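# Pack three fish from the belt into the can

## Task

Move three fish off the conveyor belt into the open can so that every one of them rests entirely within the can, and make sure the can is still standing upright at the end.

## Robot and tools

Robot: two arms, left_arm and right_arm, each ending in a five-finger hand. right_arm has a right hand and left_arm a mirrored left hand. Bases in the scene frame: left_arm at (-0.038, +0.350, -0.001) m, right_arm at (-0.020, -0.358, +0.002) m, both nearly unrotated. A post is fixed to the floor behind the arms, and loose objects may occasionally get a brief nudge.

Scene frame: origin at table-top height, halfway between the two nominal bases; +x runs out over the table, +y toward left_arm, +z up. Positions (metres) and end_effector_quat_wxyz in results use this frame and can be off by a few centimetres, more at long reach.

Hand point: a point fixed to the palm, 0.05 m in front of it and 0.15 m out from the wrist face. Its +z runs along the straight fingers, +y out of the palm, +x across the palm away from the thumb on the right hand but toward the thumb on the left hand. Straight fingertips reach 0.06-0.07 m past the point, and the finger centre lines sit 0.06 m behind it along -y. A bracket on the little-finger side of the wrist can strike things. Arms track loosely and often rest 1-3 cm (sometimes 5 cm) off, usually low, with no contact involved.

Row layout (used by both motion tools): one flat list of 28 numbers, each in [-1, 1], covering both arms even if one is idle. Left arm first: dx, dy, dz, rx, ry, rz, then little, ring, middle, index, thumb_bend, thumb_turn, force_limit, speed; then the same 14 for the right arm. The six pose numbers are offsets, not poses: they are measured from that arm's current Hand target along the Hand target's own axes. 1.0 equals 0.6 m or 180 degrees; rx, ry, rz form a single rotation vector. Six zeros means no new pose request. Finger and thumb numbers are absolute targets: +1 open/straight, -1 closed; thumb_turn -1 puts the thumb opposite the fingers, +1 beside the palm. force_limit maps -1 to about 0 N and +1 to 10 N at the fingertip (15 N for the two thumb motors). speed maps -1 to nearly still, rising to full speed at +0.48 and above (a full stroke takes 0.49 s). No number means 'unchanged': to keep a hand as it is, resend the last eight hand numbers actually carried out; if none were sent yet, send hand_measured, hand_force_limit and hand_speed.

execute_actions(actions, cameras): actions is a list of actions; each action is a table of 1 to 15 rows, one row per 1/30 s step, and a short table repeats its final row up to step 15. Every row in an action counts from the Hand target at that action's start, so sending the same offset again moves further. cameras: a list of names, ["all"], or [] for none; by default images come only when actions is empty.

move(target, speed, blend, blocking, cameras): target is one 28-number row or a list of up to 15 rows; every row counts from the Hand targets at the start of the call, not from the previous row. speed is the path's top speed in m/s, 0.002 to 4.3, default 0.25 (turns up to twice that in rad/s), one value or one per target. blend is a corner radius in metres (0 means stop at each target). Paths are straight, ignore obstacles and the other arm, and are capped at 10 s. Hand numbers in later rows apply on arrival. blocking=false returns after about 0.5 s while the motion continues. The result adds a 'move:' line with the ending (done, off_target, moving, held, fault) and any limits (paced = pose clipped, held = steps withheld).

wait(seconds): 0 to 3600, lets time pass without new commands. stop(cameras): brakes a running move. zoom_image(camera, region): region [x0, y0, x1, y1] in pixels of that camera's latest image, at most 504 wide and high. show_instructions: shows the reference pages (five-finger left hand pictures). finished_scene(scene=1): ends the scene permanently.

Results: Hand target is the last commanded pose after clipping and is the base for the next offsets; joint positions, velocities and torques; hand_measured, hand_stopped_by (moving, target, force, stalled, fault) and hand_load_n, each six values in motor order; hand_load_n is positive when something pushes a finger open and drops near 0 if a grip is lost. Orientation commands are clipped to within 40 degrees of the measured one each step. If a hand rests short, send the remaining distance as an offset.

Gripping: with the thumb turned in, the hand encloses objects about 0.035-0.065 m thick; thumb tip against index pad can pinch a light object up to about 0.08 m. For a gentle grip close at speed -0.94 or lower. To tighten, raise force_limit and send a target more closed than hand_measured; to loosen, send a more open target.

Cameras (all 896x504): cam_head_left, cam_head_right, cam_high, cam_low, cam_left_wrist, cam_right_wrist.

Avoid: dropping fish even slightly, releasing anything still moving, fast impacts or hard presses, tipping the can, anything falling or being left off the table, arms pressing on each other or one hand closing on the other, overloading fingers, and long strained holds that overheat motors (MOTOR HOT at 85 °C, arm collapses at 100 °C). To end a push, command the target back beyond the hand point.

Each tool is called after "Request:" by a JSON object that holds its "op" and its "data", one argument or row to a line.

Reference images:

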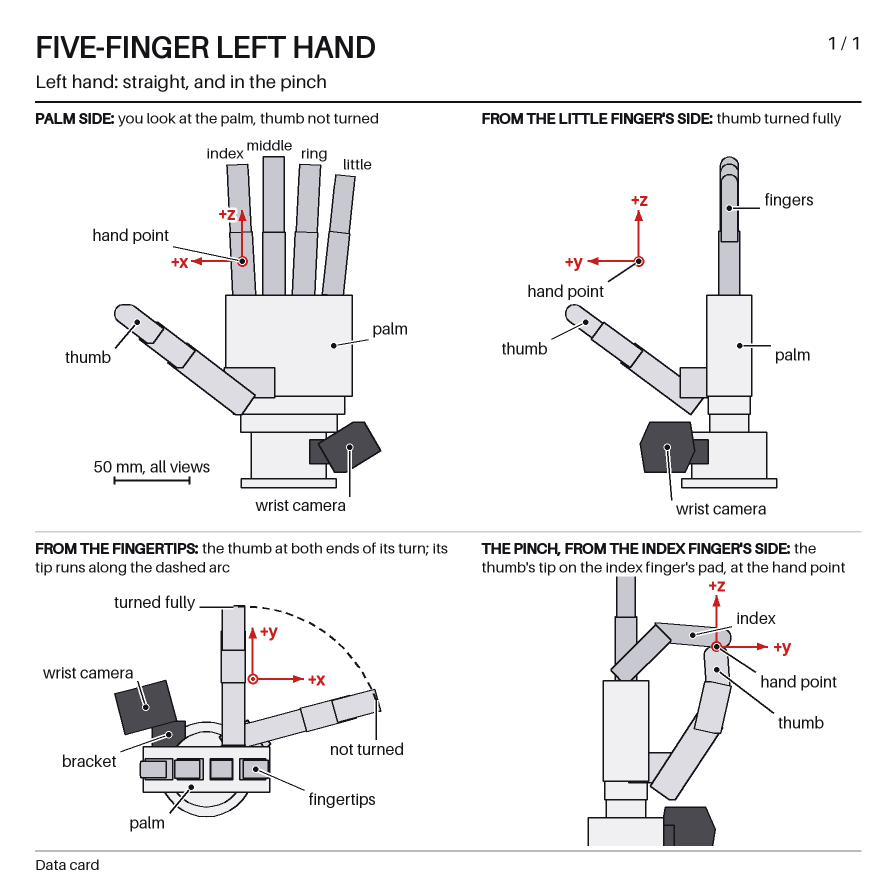

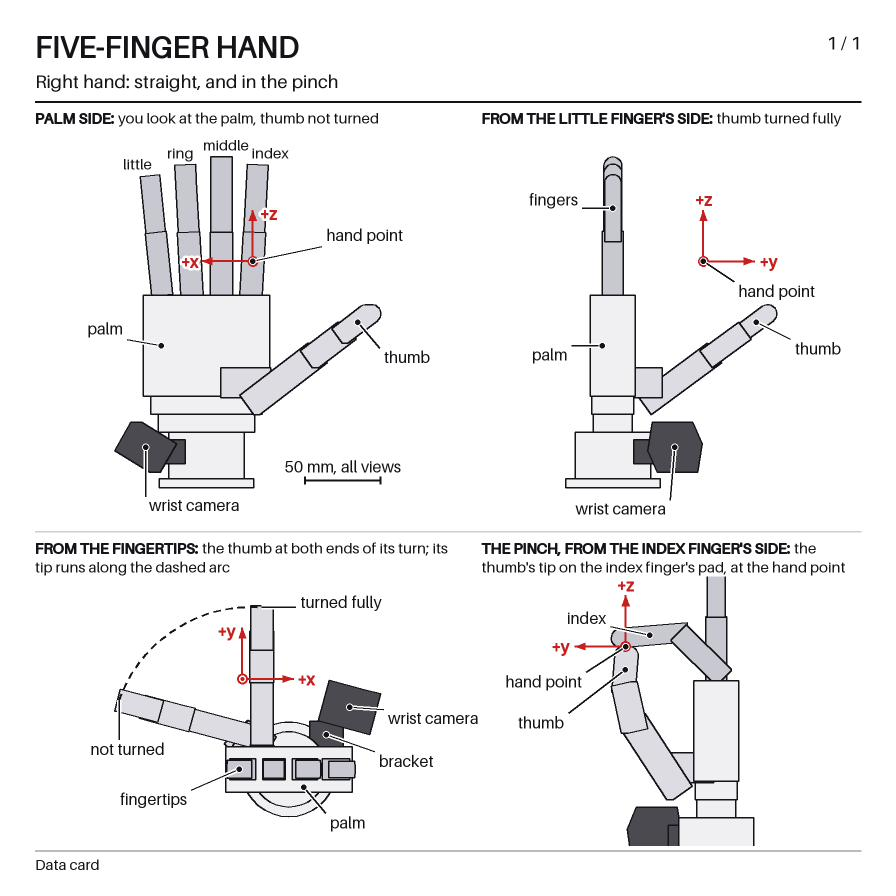

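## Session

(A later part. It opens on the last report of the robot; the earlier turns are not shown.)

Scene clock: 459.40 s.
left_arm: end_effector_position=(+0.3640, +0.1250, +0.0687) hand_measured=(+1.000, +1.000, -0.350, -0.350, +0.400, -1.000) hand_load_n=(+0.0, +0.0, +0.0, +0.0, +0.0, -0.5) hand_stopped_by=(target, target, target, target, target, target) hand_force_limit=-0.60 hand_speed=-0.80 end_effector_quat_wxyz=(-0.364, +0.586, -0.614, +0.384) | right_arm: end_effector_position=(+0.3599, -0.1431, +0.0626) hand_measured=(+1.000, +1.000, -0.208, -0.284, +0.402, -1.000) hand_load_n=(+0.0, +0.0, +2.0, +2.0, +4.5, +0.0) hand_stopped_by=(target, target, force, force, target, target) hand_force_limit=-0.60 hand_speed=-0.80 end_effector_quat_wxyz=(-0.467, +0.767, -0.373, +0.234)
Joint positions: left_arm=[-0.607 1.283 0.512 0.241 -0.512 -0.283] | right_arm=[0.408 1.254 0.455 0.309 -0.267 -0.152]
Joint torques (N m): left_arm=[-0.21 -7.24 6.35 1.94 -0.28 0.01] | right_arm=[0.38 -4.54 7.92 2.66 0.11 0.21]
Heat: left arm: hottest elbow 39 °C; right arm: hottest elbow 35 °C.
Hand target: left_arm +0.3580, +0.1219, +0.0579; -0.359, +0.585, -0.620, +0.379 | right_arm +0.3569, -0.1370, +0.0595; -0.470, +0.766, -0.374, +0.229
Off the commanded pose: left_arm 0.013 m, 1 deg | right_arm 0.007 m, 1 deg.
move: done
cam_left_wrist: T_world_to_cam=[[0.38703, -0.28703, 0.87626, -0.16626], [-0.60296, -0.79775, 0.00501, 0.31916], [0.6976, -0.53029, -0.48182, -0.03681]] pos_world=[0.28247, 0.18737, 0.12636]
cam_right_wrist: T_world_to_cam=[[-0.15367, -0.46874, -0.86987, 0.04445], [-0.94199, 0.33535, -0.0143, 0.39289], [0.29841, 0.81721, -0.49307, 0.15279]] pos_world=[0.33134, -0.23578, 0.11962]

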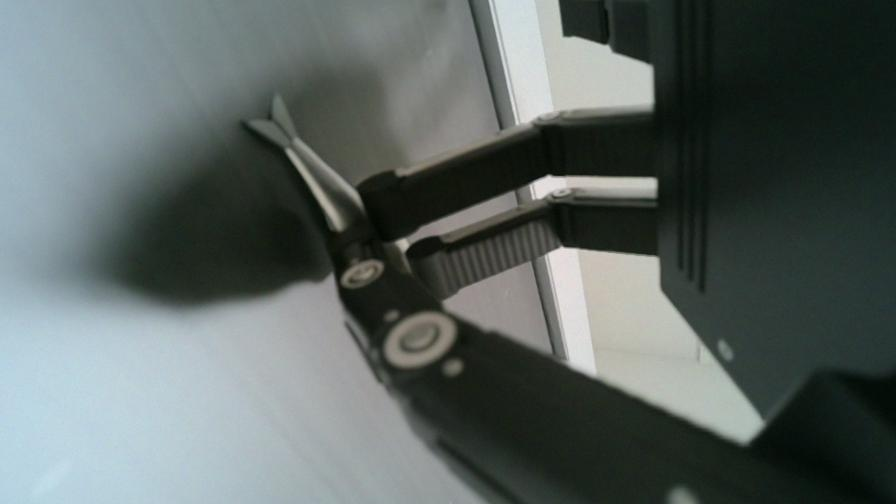

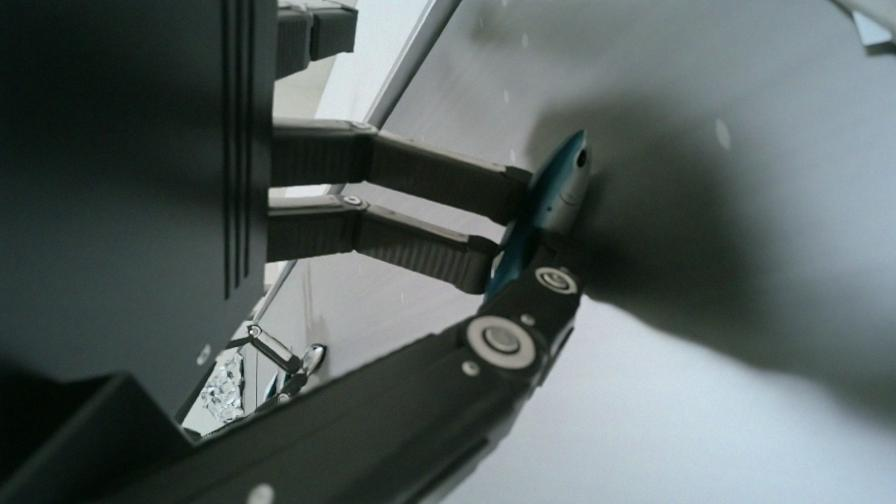

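Request:
{"op": "move", "data": {
  "target": [0,-0.0594,-0.0303,0,0,0,1,1,0.2,0.2,0.4,-1,-0.6,-0.4,0,-0.1188,-0.0605,0,0,0,1,1,-0.25,-0.4,0.4,-1,-0.6,-0.8],
  "speed": 0.08,
  "cameras": ["cam_head_left","cam_head_right","cam_low","cam_left_wrist","cam_right_wrist"]
}}

Scene clock: 465.77 s.
left_arm: end_effector_position=(+0.3464, +0.1375, +0.0735) hand_measured=(+1.000, +1.000, +0.200, +0.200, +0.400, -1.000) hand_load_n=(+0.0, +0.0, +0.0, +0.0, +0.0, +0.0) hand_stopped_by=(target, target, target, target, target, target) hand_force_limit=-0.60 hand_speed=-0.40 end_effector_quat_wxyz=(-0.358, +0.589, -0.631, +0.357) | right_arm: end_effector_position=(+0.3445, -0.1486, +0.1139) hand_measured=(+1.000, +1.000, -0.208, -0.284, +0.402, -1.000) hand_load_n=(+0.0, +0.0, +2.0, +2.0, +4.0, +0.0) hand_stopped_by=(target, target, force, force, target, target) hand_force_limit=-0.60 hand_speed=-0.80 end_effector_quat_wxyz=(-0.453, +0.775, -0.382, +0.221)
Joint positions: left_arm=[-0.607 1.205 0.512 0.098 -0.513 -0.284] | right_arm=[0.408 1.071 0.526 0.01 -0.267 -0.151]
Joint torques (N m): left_arm=[-0.21 -9.58 10.4 1.17 -0.23 -0.03] | right_arm=[0.44 -4.84 13.85 1.85 0.06 0.2]
Heat: left arm: hottest elbow 38 °C; right arm: hottest elbow 36 °C.
Hand target: left_arm +0.3580, +0.1218, +0.0979; -0.359, +0.585, -0.621, +0.379 | right_arm +0.3569, -0.1370, +0.1394; -0.470, +0.766, -0.374, +0.229
Off the commanded pose: left_arm 0.031 m, 3 deg | right_arm 0.031 m, 3 deg.
move: off_target (left_arm, right_arm)
cam_left_wrist: T_world_to_cam=[[0.43202, -0.31979, 0.84327, -0.16867], [-0.60289, -0.7978, 0.00633, 0.31841], [0.67073, -0.51114, -0.53746, -0.00481]] pos_world=[0.26806, 0.19763, 0.13764]
cam_right_wrist: T_world_to_cam=[[-0.19032, -0.48113, -0.85574, 0.09329], [-0.94167, 0.33591, 0.02057, 0.377], [0.27755, 0.80974, -0.517, 0.19606]] pos_world=[0.31835, -0.24052, 0.17344]

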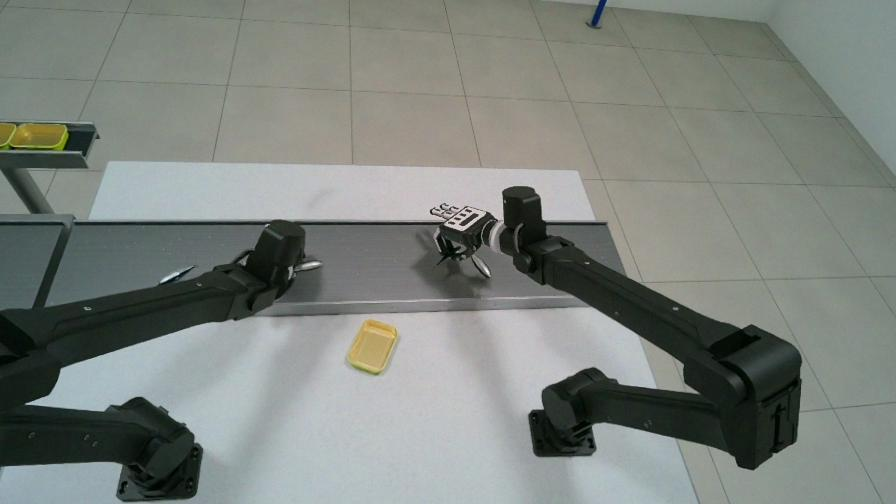

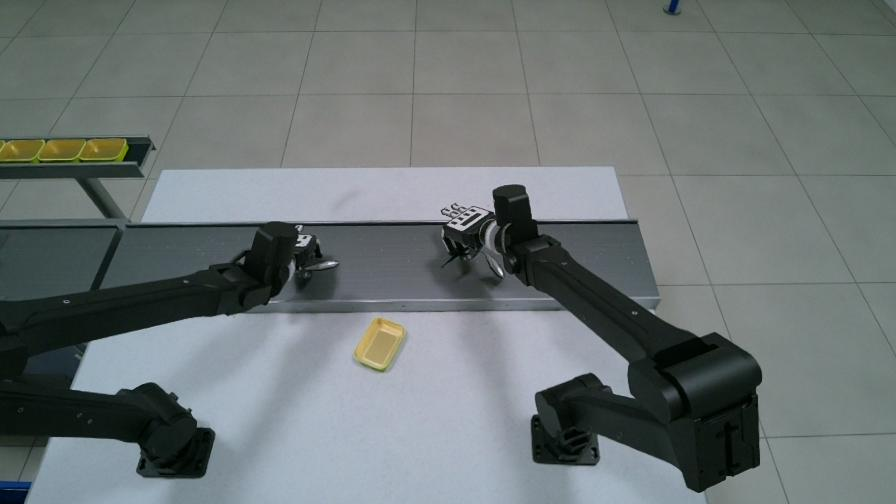

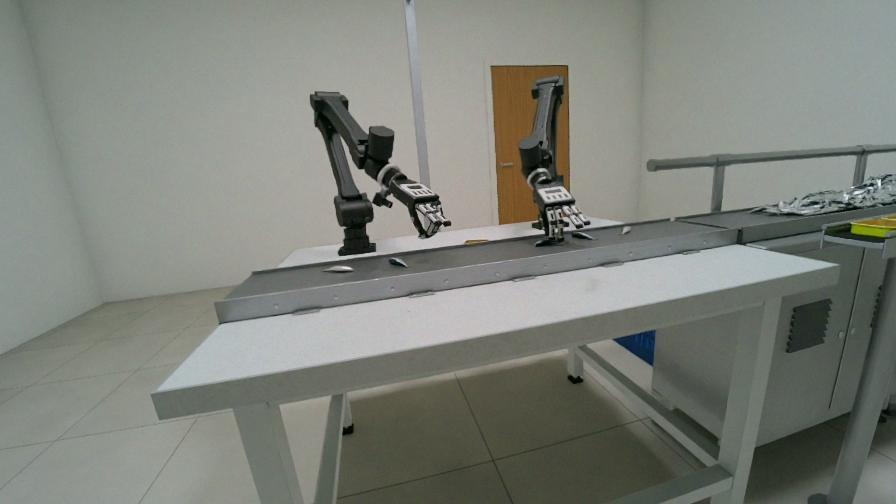

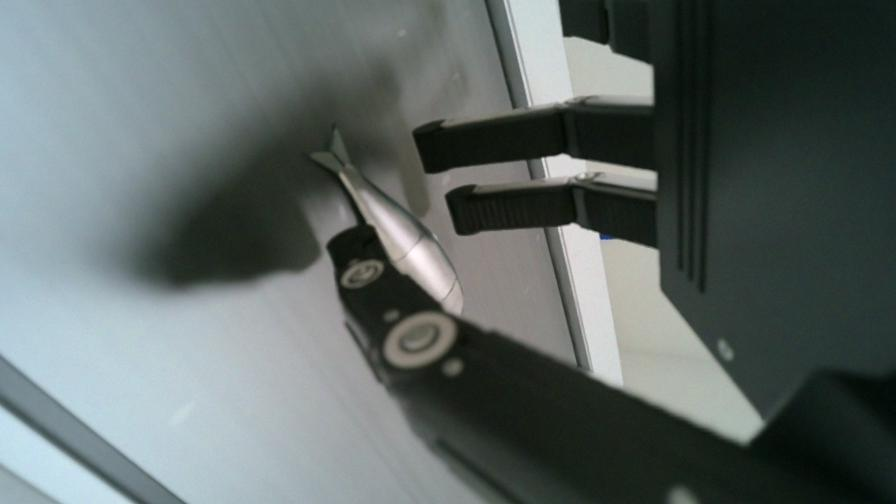

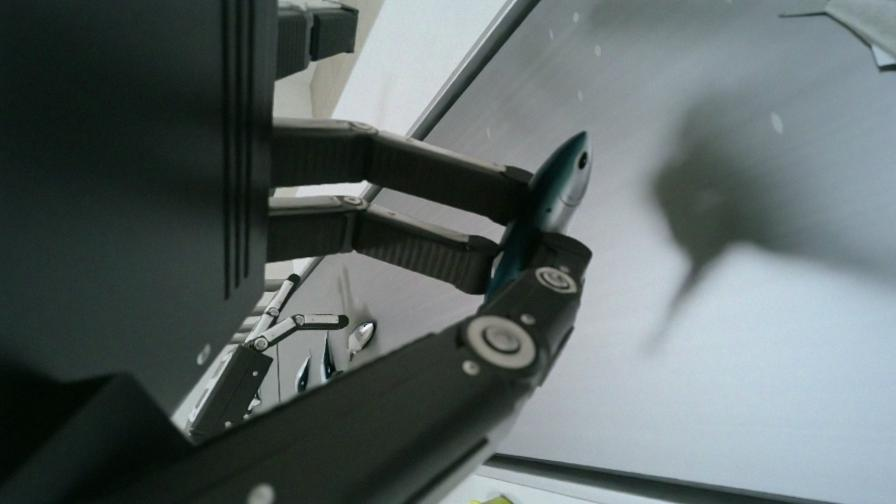

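Request:
{"op": "move", "data": {
  "target": [
    [-0.0062,-0.0448,-0.0292,0,-0.1139,-0.058,1,1,0.2,0.2,0.4,-1,-0.6,-0.4,-0.3792,0.0105,-0.0942,-0.0444,-0.1265,-0.076,1,1,-0.25,-0.4,0.4,-1,-0.6,-0.8],
    [-0.0062,0.0353,0.0117,0,-0.1139,-0.058,1,1,0.2,0.2,0.4,-1,-0.6,-0.4,-0.3792,0.0105,-0.0942,-0.0444,-0.1265,-0.076,1,1,-0.25,-0.4,0.4,-1,-0.6,-0.8]
  ],
  "speed": 0.12,
  "cameras": ["cam_head_left","cam_head_right","cam_high","cam_left_wrist","cam_right_wrist"]
}}

Scene clock: 525.83 s.
left_arm: end_effector_position=(+0.3583, +0.1290, +0.0845) hand_measured=(+1.000, +1.000, +0.200, +0.200, +0.400, -1.000) hand_load_n=(+0.0, +0.0, +0.0, +0.0, +0.0, +0.0) hand_stopped_by=(target, target, target, target, target, target) hand_force_limit=-0.60 hand_speed=-0.40 end_effector_quat_wxyz=(-0.428, +0.699, -0.486, +0.302) | right_arm: end_effector_position=(+0.1701, -0.0069, +0.1375) hand_measured=(+1.000, +1.000, -0.208, -0.284, +0.402, -1.000) hand_load_n=(+0.0, +0.0, +2.0, +2.0, +4.0, +0.0) hand_stopped_by=(target, target, force, force, target, target) hand_force_limit=-0.60 hand_speed=-0.80 end_effector_quat_wxyz=(-0.435, +0.873, -0.197, +0.100)
Joint positions: left_arm=[-0.749 1.323 0.671 -0.207 -0.932 -0.756] | right_arm=[1.006 0.986 0.616 -0.282 -0.137 -0.109]
Joint torques (N m): left_arm=[0.26 -8.06 6.86 1.68 -0.61 0.04] | right_arm=[0.32 -2.9 14.83 1.65 0.14 0.2]
Motor temperatures (°C): left_arm=[25 29 42 25 25 23] | right_arm=[24 27 52 24 26 22]
Heat: left arm: hottest elbow 42 °C; right arm: hottest elbow 52 °C.
Hand target: left_arm +0.3549, +0.1258, +0.0760; -0.427, +0.697, -0.491, +0.300 | right_arm +0.1748, +0.0096, +0.1593; -0.449, +0.866, -0.195, +0.102
Off the commanded pose: left_arm 0.010 m, 1 deg | right_arm 0.028 m, 2 deg.
move: off_target (right_arm)
cam_left_wrist: T_world_to_cam=[[0.47738, -0.1072, 0.87213, -0.23197], [-0.24406, -0.96965, 0.0144, 0.21166], [0.84412, -0.21973, -0.48906, -0.11507]] pos_world=[0.25954, 0.15509, 0.14298]
cam_right_wrist: T_world_to_cam=[[0.00566, -0.61525, -0.78831, 0.10493], [-0.98934, -0.11814, 0.0851, 0.16085], [-0.14549, 0.77943, -0.60936, 0.22633]] pos_world=[0.19147, -0.09285, 0.20694]

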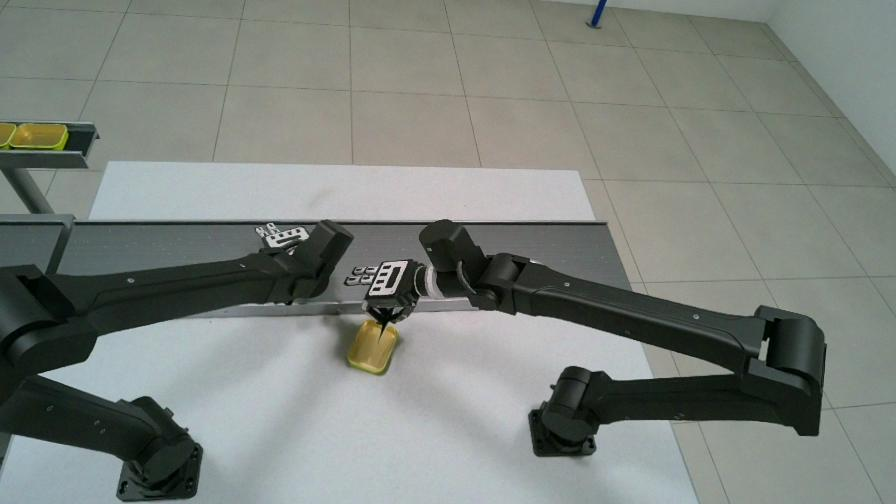

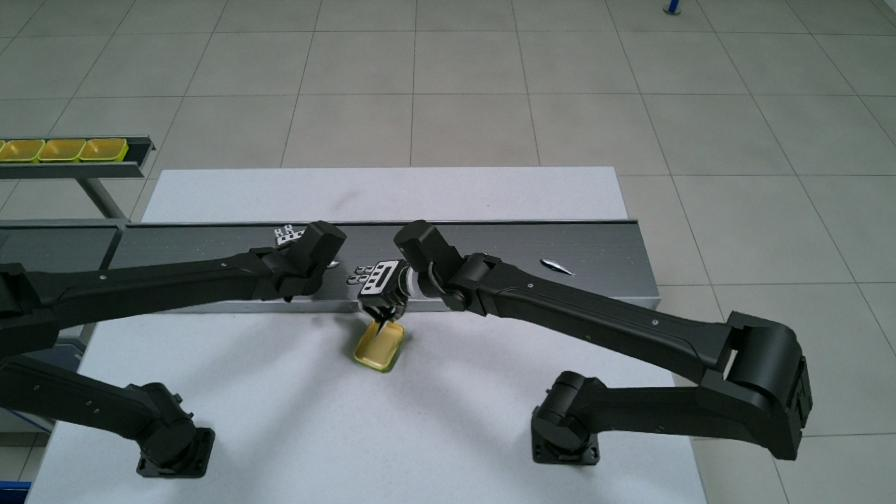

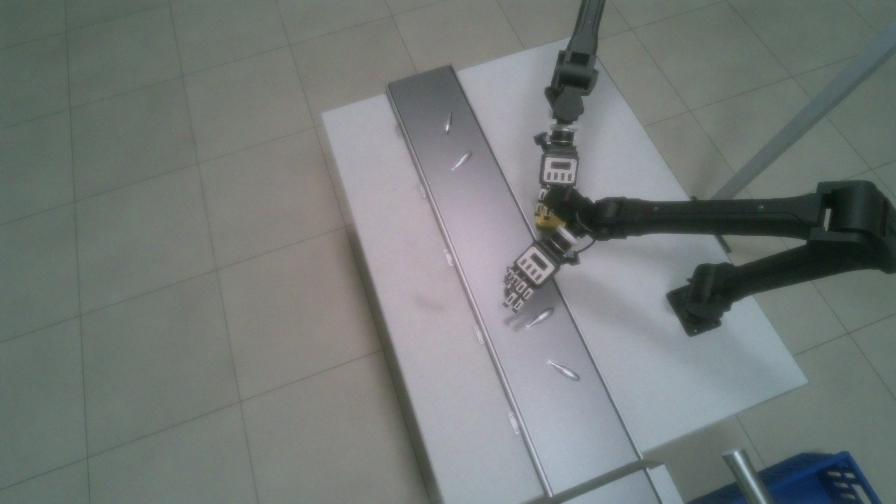

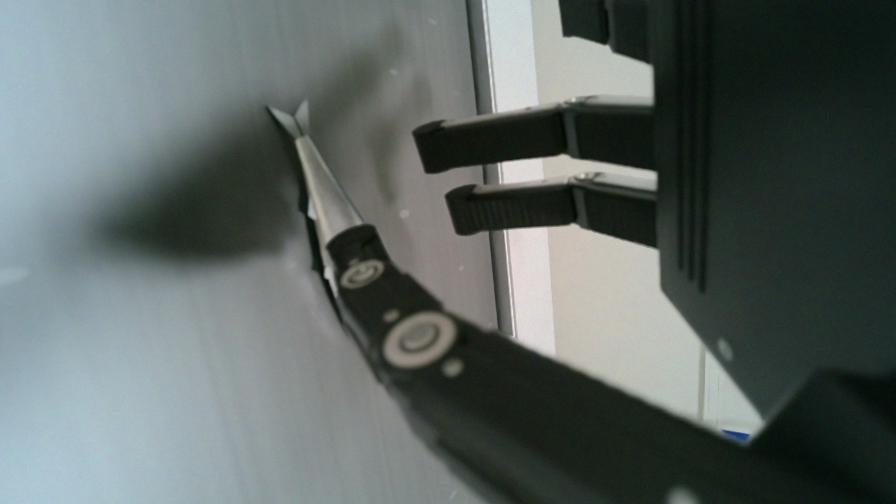

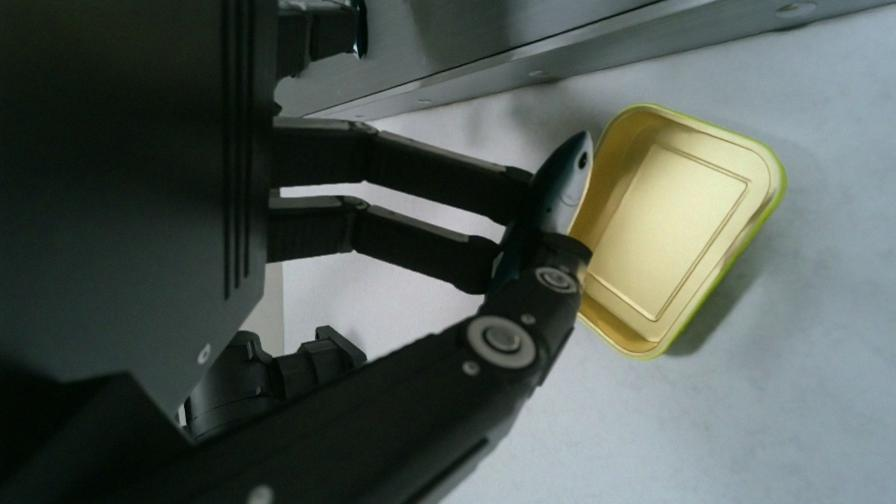

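Request:
{"op": "zoom_image", "data": {
  "camera": "cam_head_left",
  "region": [330, 240, 450, 400]
}}

Request:
{"op": "zoom_image", "data": {
  "camera": "cam_right_wrist",
  "region": [420, 80, 820, 400]
}}

Scaled by 3.150.

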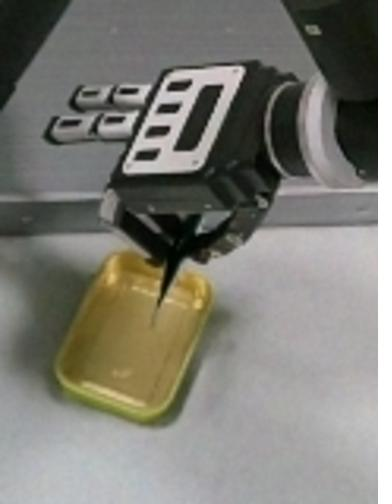

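Scaled by 1.260.

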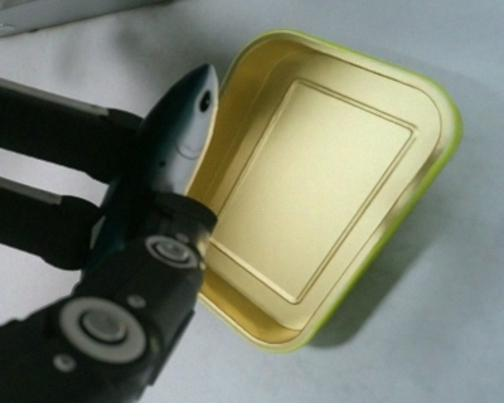

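Request:
{"op": "zoom_image", "data": {
  "camera": "cam_head_right",
  "region": [330, 240, 450, 400]
}}

Request:
{"op": "zoom_image", "data": {
  "camera": "cam_high",
  "region": [480, 120, 640, 280]
}}

Scaled by 3.150.

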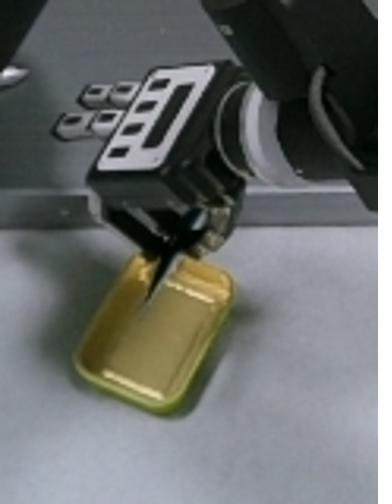

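Scaled by 3.150.

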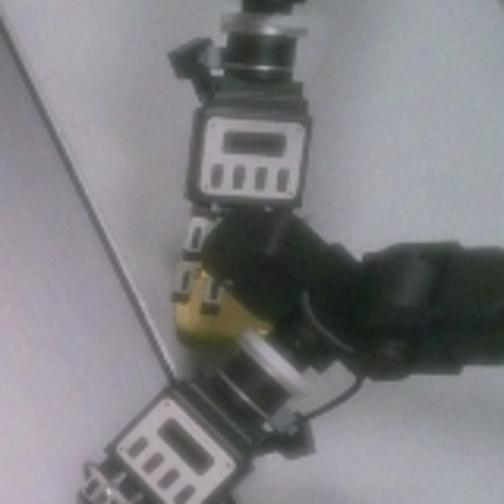

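Request:
{"op": "execute_actions", "data": {
  "actions": []
}}

Scene clock: 592.33 s.
left_arm: end_effector_position=(+0.3583, +0.1289, +0.0845) hand_measured=(+1.000, +1.000, +0.200, +0.200, +0.400, -1.000) hand_load_n=(+0.0, +0.0, +0.0, +0.0, +0.0, +0.0) hand_stopped_by=(target, target, target, target, target, target) hand_force_limit=-0.60 hand_speed=-0.40 end_effector_quat_wxyz=(-0.428, +0.699, -0.486, +0.302) | right_arm: end_effector_position=(+0.1701, -0.0069, +0.1375) hand_measured=(+1.000, +1.000, -0.208, -0.284, +0.402, -1.000) hand_load_n=(+0.0, +0.0, +2.0, +2.0, +4.5, +0.0) hand_stopped_by=(target, target, force, force, target, target) hand_force_limit=-0.60 hand_speed=-0.80 end_effector_quat_wxyz=(-0.435, +0.873, -0.197, +0.100)
Joint positions: left_arm=[-0.749 1.323 0.671 -0.207 -0.932 -0.756] | right_arm=[1.006 0.986 0.616 -0.282 -0.137 -0.109]
Joint velocities: within noise
Joint torques (N m): left_arm=[-0.38 -8.29 6.78 1.5 -0.6 0.04] | right_arm=[0.32 -2.84 14.83 1.68 0.13 0.21]
Motor temperatures (°C): left_arm=[25 30 40 25 26 23] | right_arm=[24 26 59 24 26 22]
Heat: left arm: hottest elbow 40 °C; right arm: hottest elbow 59 °C.
Hand target: left_arm +0.3549, +0.1257, +0.0760; -0.427, +0.697, -0.491, +0.300 | right_arm +0.1748, +0.0096, +0.1593; -0.449, +0.866, -0.195, +0.102
Off the commanded pose: left_arm 0.010 m, 1 deg | right_arm 0.028 m, 2 deg.
camera_calibration:
cam_left_wrist: T_world_to_cam=[[0.47715, -0.10697, 0.87229, -0.23197], [-0.24405, -0.96965, 0.01459, 0.21163], [0.84425, -0.21984, -0.48878, -0.11513]] pos_world=[0.25953, 0.15509, 0.14298]
cam_right_wrist: T_world_to_cam=[[0.00566, -0.61525, -0.78831, 0.10493], [-0.98934, -0.11814, 0.0851, 0.16085], [-0.14549, 0.77943, -0.60936, 0.22633]] pos_world=[0.19147, -0.09285, 0.20694]

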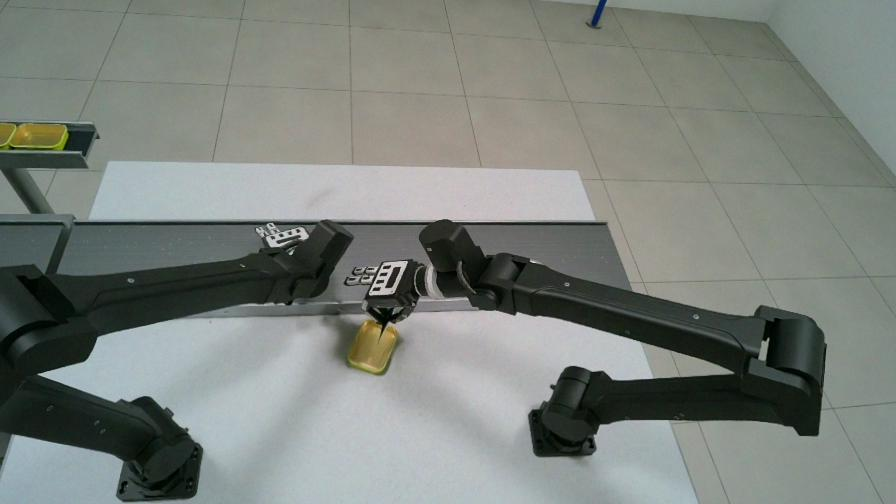

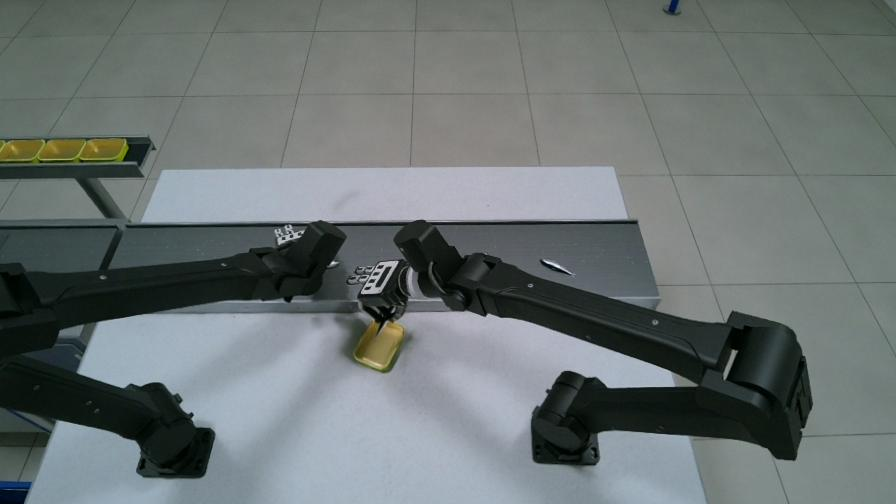

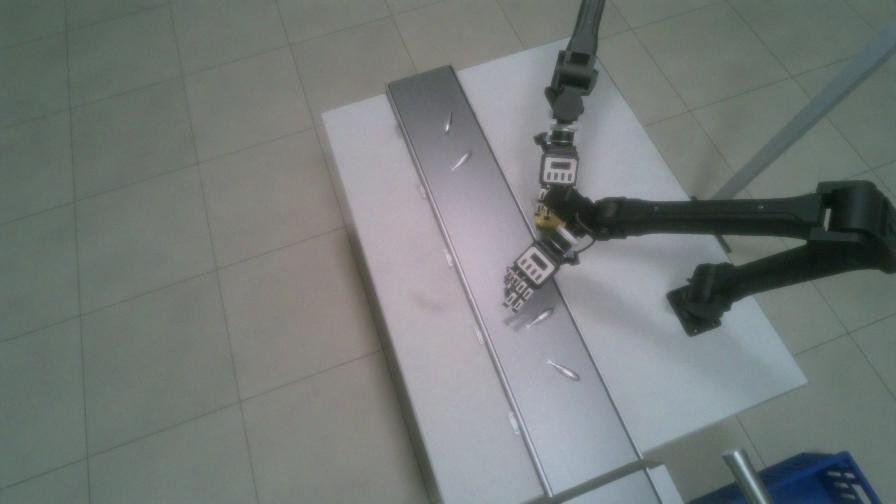

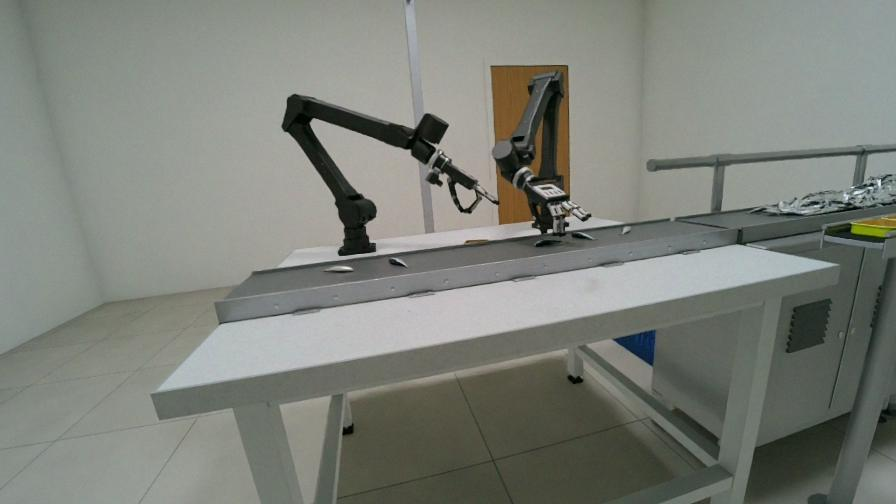

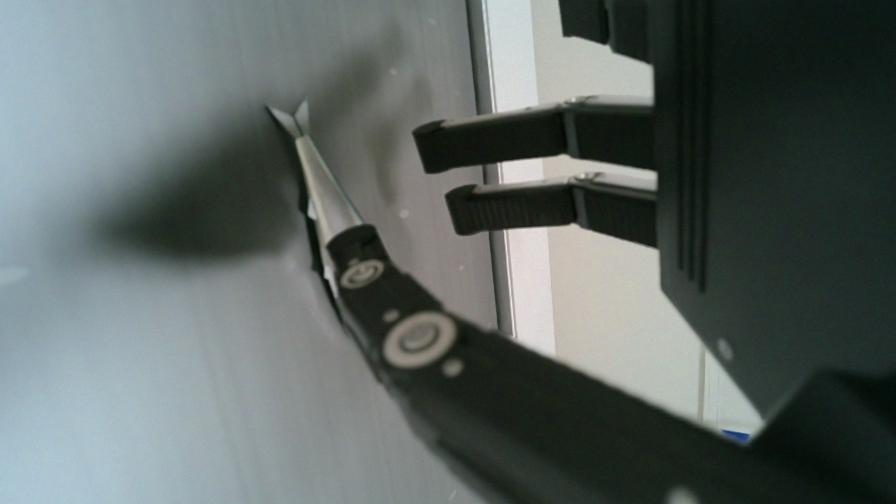

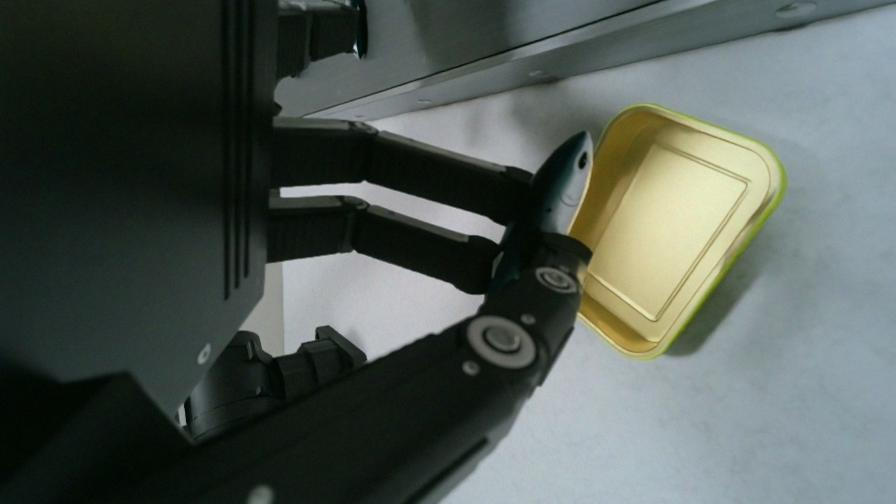

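Request:
{"op": "move", "data": {
  "target": [0,0,0,0,0,0,1,1,0.2,0.2,0.4,-1,-0.6,-0.4,0.0088,0.0915,0.0707,0,0,0,1,1,-0.25,-0.4,0.4,-1,-0.6,-0.8],
  "speed": 0.12,
  "cameras": ["cam_right_wrist","cam_head_right"]
}}

Scene clock: 636.33 s.
left_arm: end_effector_position=(+0.3583, +0.1289, +0.0845) hand_measured=(+1.000, +1.000, +0.200, +0.200, +0.400, -1.000) hand_load_n=(+0.0, +0.0, +0.0, +0.0, +0.0, +0.0) hand_stopped_by=(target, target, target, target, target, target) hand_force_limit=-0.60 hand_speed=-0.40 end_effector_quat_wxyz=(-0.428, +0.699, -0.486, +0.302) | right_arm: end_effector_position=(+0.1798, +0.0079, +0.0907) hand_measured=(+1.000, +1.000, -0.208, -0.284, +0.402, -1.000) hand_load_n=(+0.0, +0.0, +2.0, +2.0, +4.5, +0.0) hand_stopped_by=(target, target, force, force, target, target) hand_force_limit=-0.60 hand_speed=-0.80 end_effector_quat_wxyz=(-0.446, +0.868, -0.194, +0.103)
Joint positions: left_arm=[-0.749 1.323 0.671 -0.207 -0.932 -0.756] | right_arm=[1.006 1.116 0.546 -0.058 -0.141 -0.109]
Joint torques (N m): left_arm=[-0.21 -8.64 6.67 1.51 -0.57 0.03] | right_arm=[-0.85 -3.9 9.37 2.7 -0.14 0.12]
Motor temperatures (°C): left_arm=[25 30 39 25 26 23] | right_arm=[24 26 61 24 26 22]
Heat: left arm: hottest elbow 39 °C; right arm: hottest elbow 61 °C.
Hand target: left_arm +0.3549, +0.1257, +0.0760; -0.427, +0.697, -0.491, +0.300 | right_arm +0.1810, +0.0102, +0.0900; -0.449, +0.866, -0.195, +0.102
Off the commanded pose: left_arm 0.010 m, 1 deg | right_arm 0.003 m, 1 deg.
move: done
cam_right_wrist: T_world_to_cam=[[0.01727, -0.59833, -0.80106, 0.07601], [-0.98994, -0.12273, 0.07033, 0.17756], [-0.14039, 0.79179, -0.59444, 0.18537]] pos_world=[0.20049, -0.0795, 0.15859]
Images, in order (width x height): cam_head_right 896x504, cam_right_wrist 896x504.

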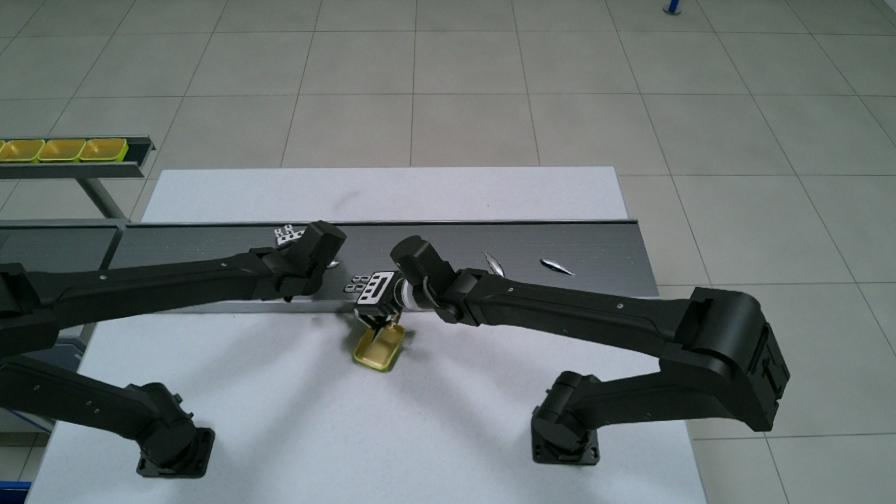

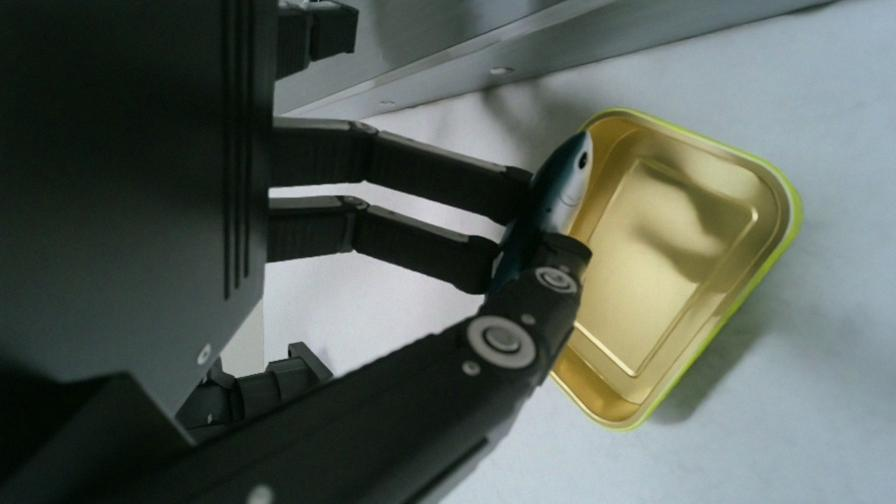

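Request:
{"op": "move", "data": {
  "target": [0,0,0,0,0,0,1,1,0.2,0.2,0.4,-1,-0.6,-0.4,-0.0008,0.0503,0.0328,0,0,0,1,1,-0.25,-0.4,0.4,-1,-0.6,-0.8],
  "speed": 0.1,
  "cameras": ["cam_right_wrist","cam_head_right","cam_head_left"]
}}

Request:
{"op": "zoom_image", "data": {
  "camera": "cam_head_left",
  "region": [320, 290, 440, 400]
}}

Request:
{"op": "zoom_image", "data": {
  "camera": "cam_head_right",
  "region": [320, 290, 440, 400]
}}

Scene clock: 664.30 s.
left_arm: end_effector_position=(+0.3583, +0.1289, +0.0845) hand_measured=(+1.000, +1.000, +0.200, +0.200, +0.400, -1.000) hand_load_n=(+0.0, +0.0, +0.0, +0.0, +0.0, +0.0) hand_stopped_by=(target, target, target, target, target, target) hand_force_limit=-0.60 hand_speed=-0.40 end_effector_quat_wxyz=(-0.428, +0.699, -0.486, +0.302) | right_arm: end_effector_position=(+0.1795, +0.0075, +0.0554) hand_measured=(+1.000, +1.000, -0.208, -0.284, +0.402, -1.000) hand_load_n=(+0.0, +0.0, +2.0, +2.0, +4.0, +0.0) hand_stopped_by=(target, target, force, force, target, target) hand_force_limit=-0.60 hand_speed=-0.80 end_effector_quat_wxyz=(-0.446, +0.867, -0.194, +0.103)
Joint positions: left_arm=[-0.749 1.323 0.671 -0.207 -0.932 -0.756] | right_arm=[1.006 1.2 0.489 0.085 -0.141 -0.109]
Joint torques (N m): left_arm=[0.09 -8.47 6.67 1.51 -0.57 0.02] | right_arm=[-0.91 -4.25 8.62 2.52 -0.12 0.12]
Motor temperatures (°C): left_arm=[25 30 39 25 26 23] | right_arm=[24 26 49 24 26 22]
Heat: left arm: hottest elbow 39 °C; right arm: hottest elbow 49 °C.
Hand target: left_arm +0.3549, +0.1257, +0.0760; -0.427, +0.697, -0.491, +0.300 | right_arm +0.1800, +0.0092, +0.0540; -0.449, +0.866, -0.195, +0.102
Off the commanded pose: left_arm 0.010 m, 1 deg | right_arm 0.002 m, 0 deg.
move: done
cam_right_wrist: T_world_to_cam=[[0.0182, -0.59707, -0.80198, 0.0474], [-0.99001, -0.1229, 0.06903, 0.17986], [-0.13978, 0.79272, -0.59334, 0.16449]] pos_world=[0.20019, -0.07999, 0.1232]
Images, in order (width x height): cam_head_left 896x504, cam_head_right 896x504, cam_right_wrist 896x504.

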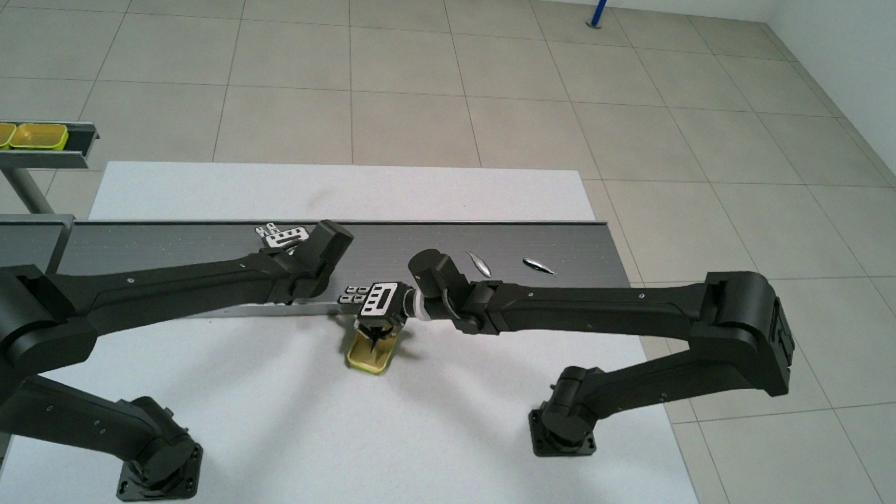

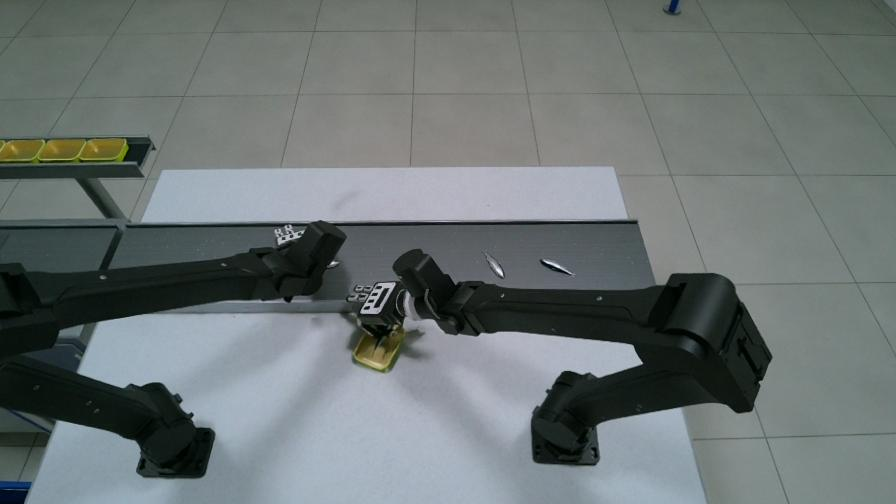

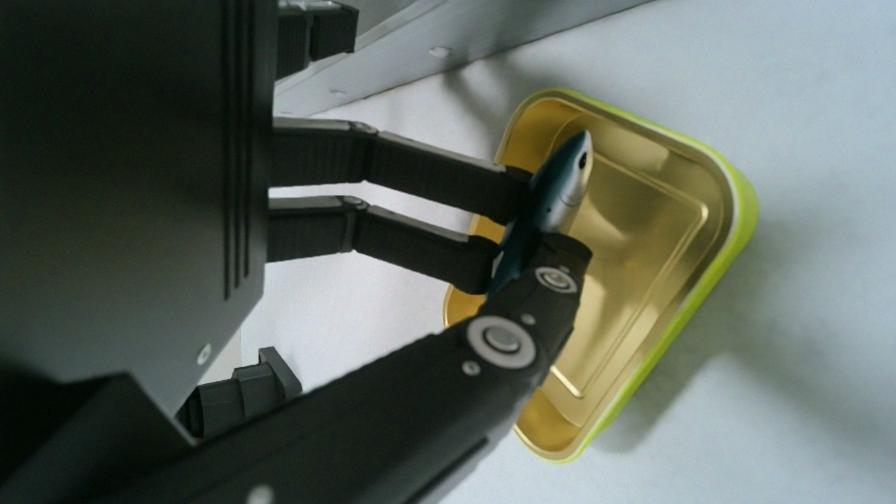

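Scaled by 4.200.

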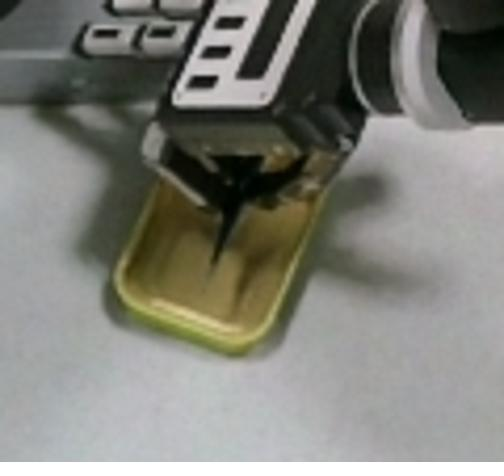

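Scaled by 4.200.

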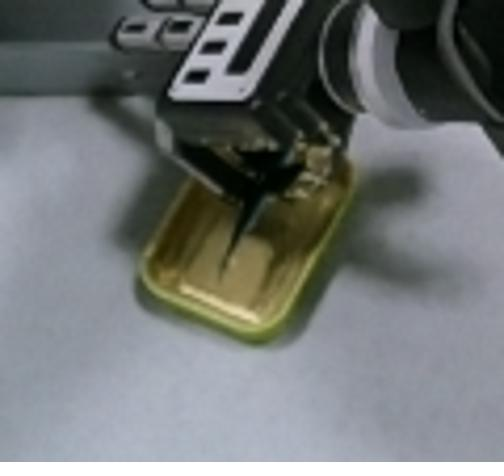

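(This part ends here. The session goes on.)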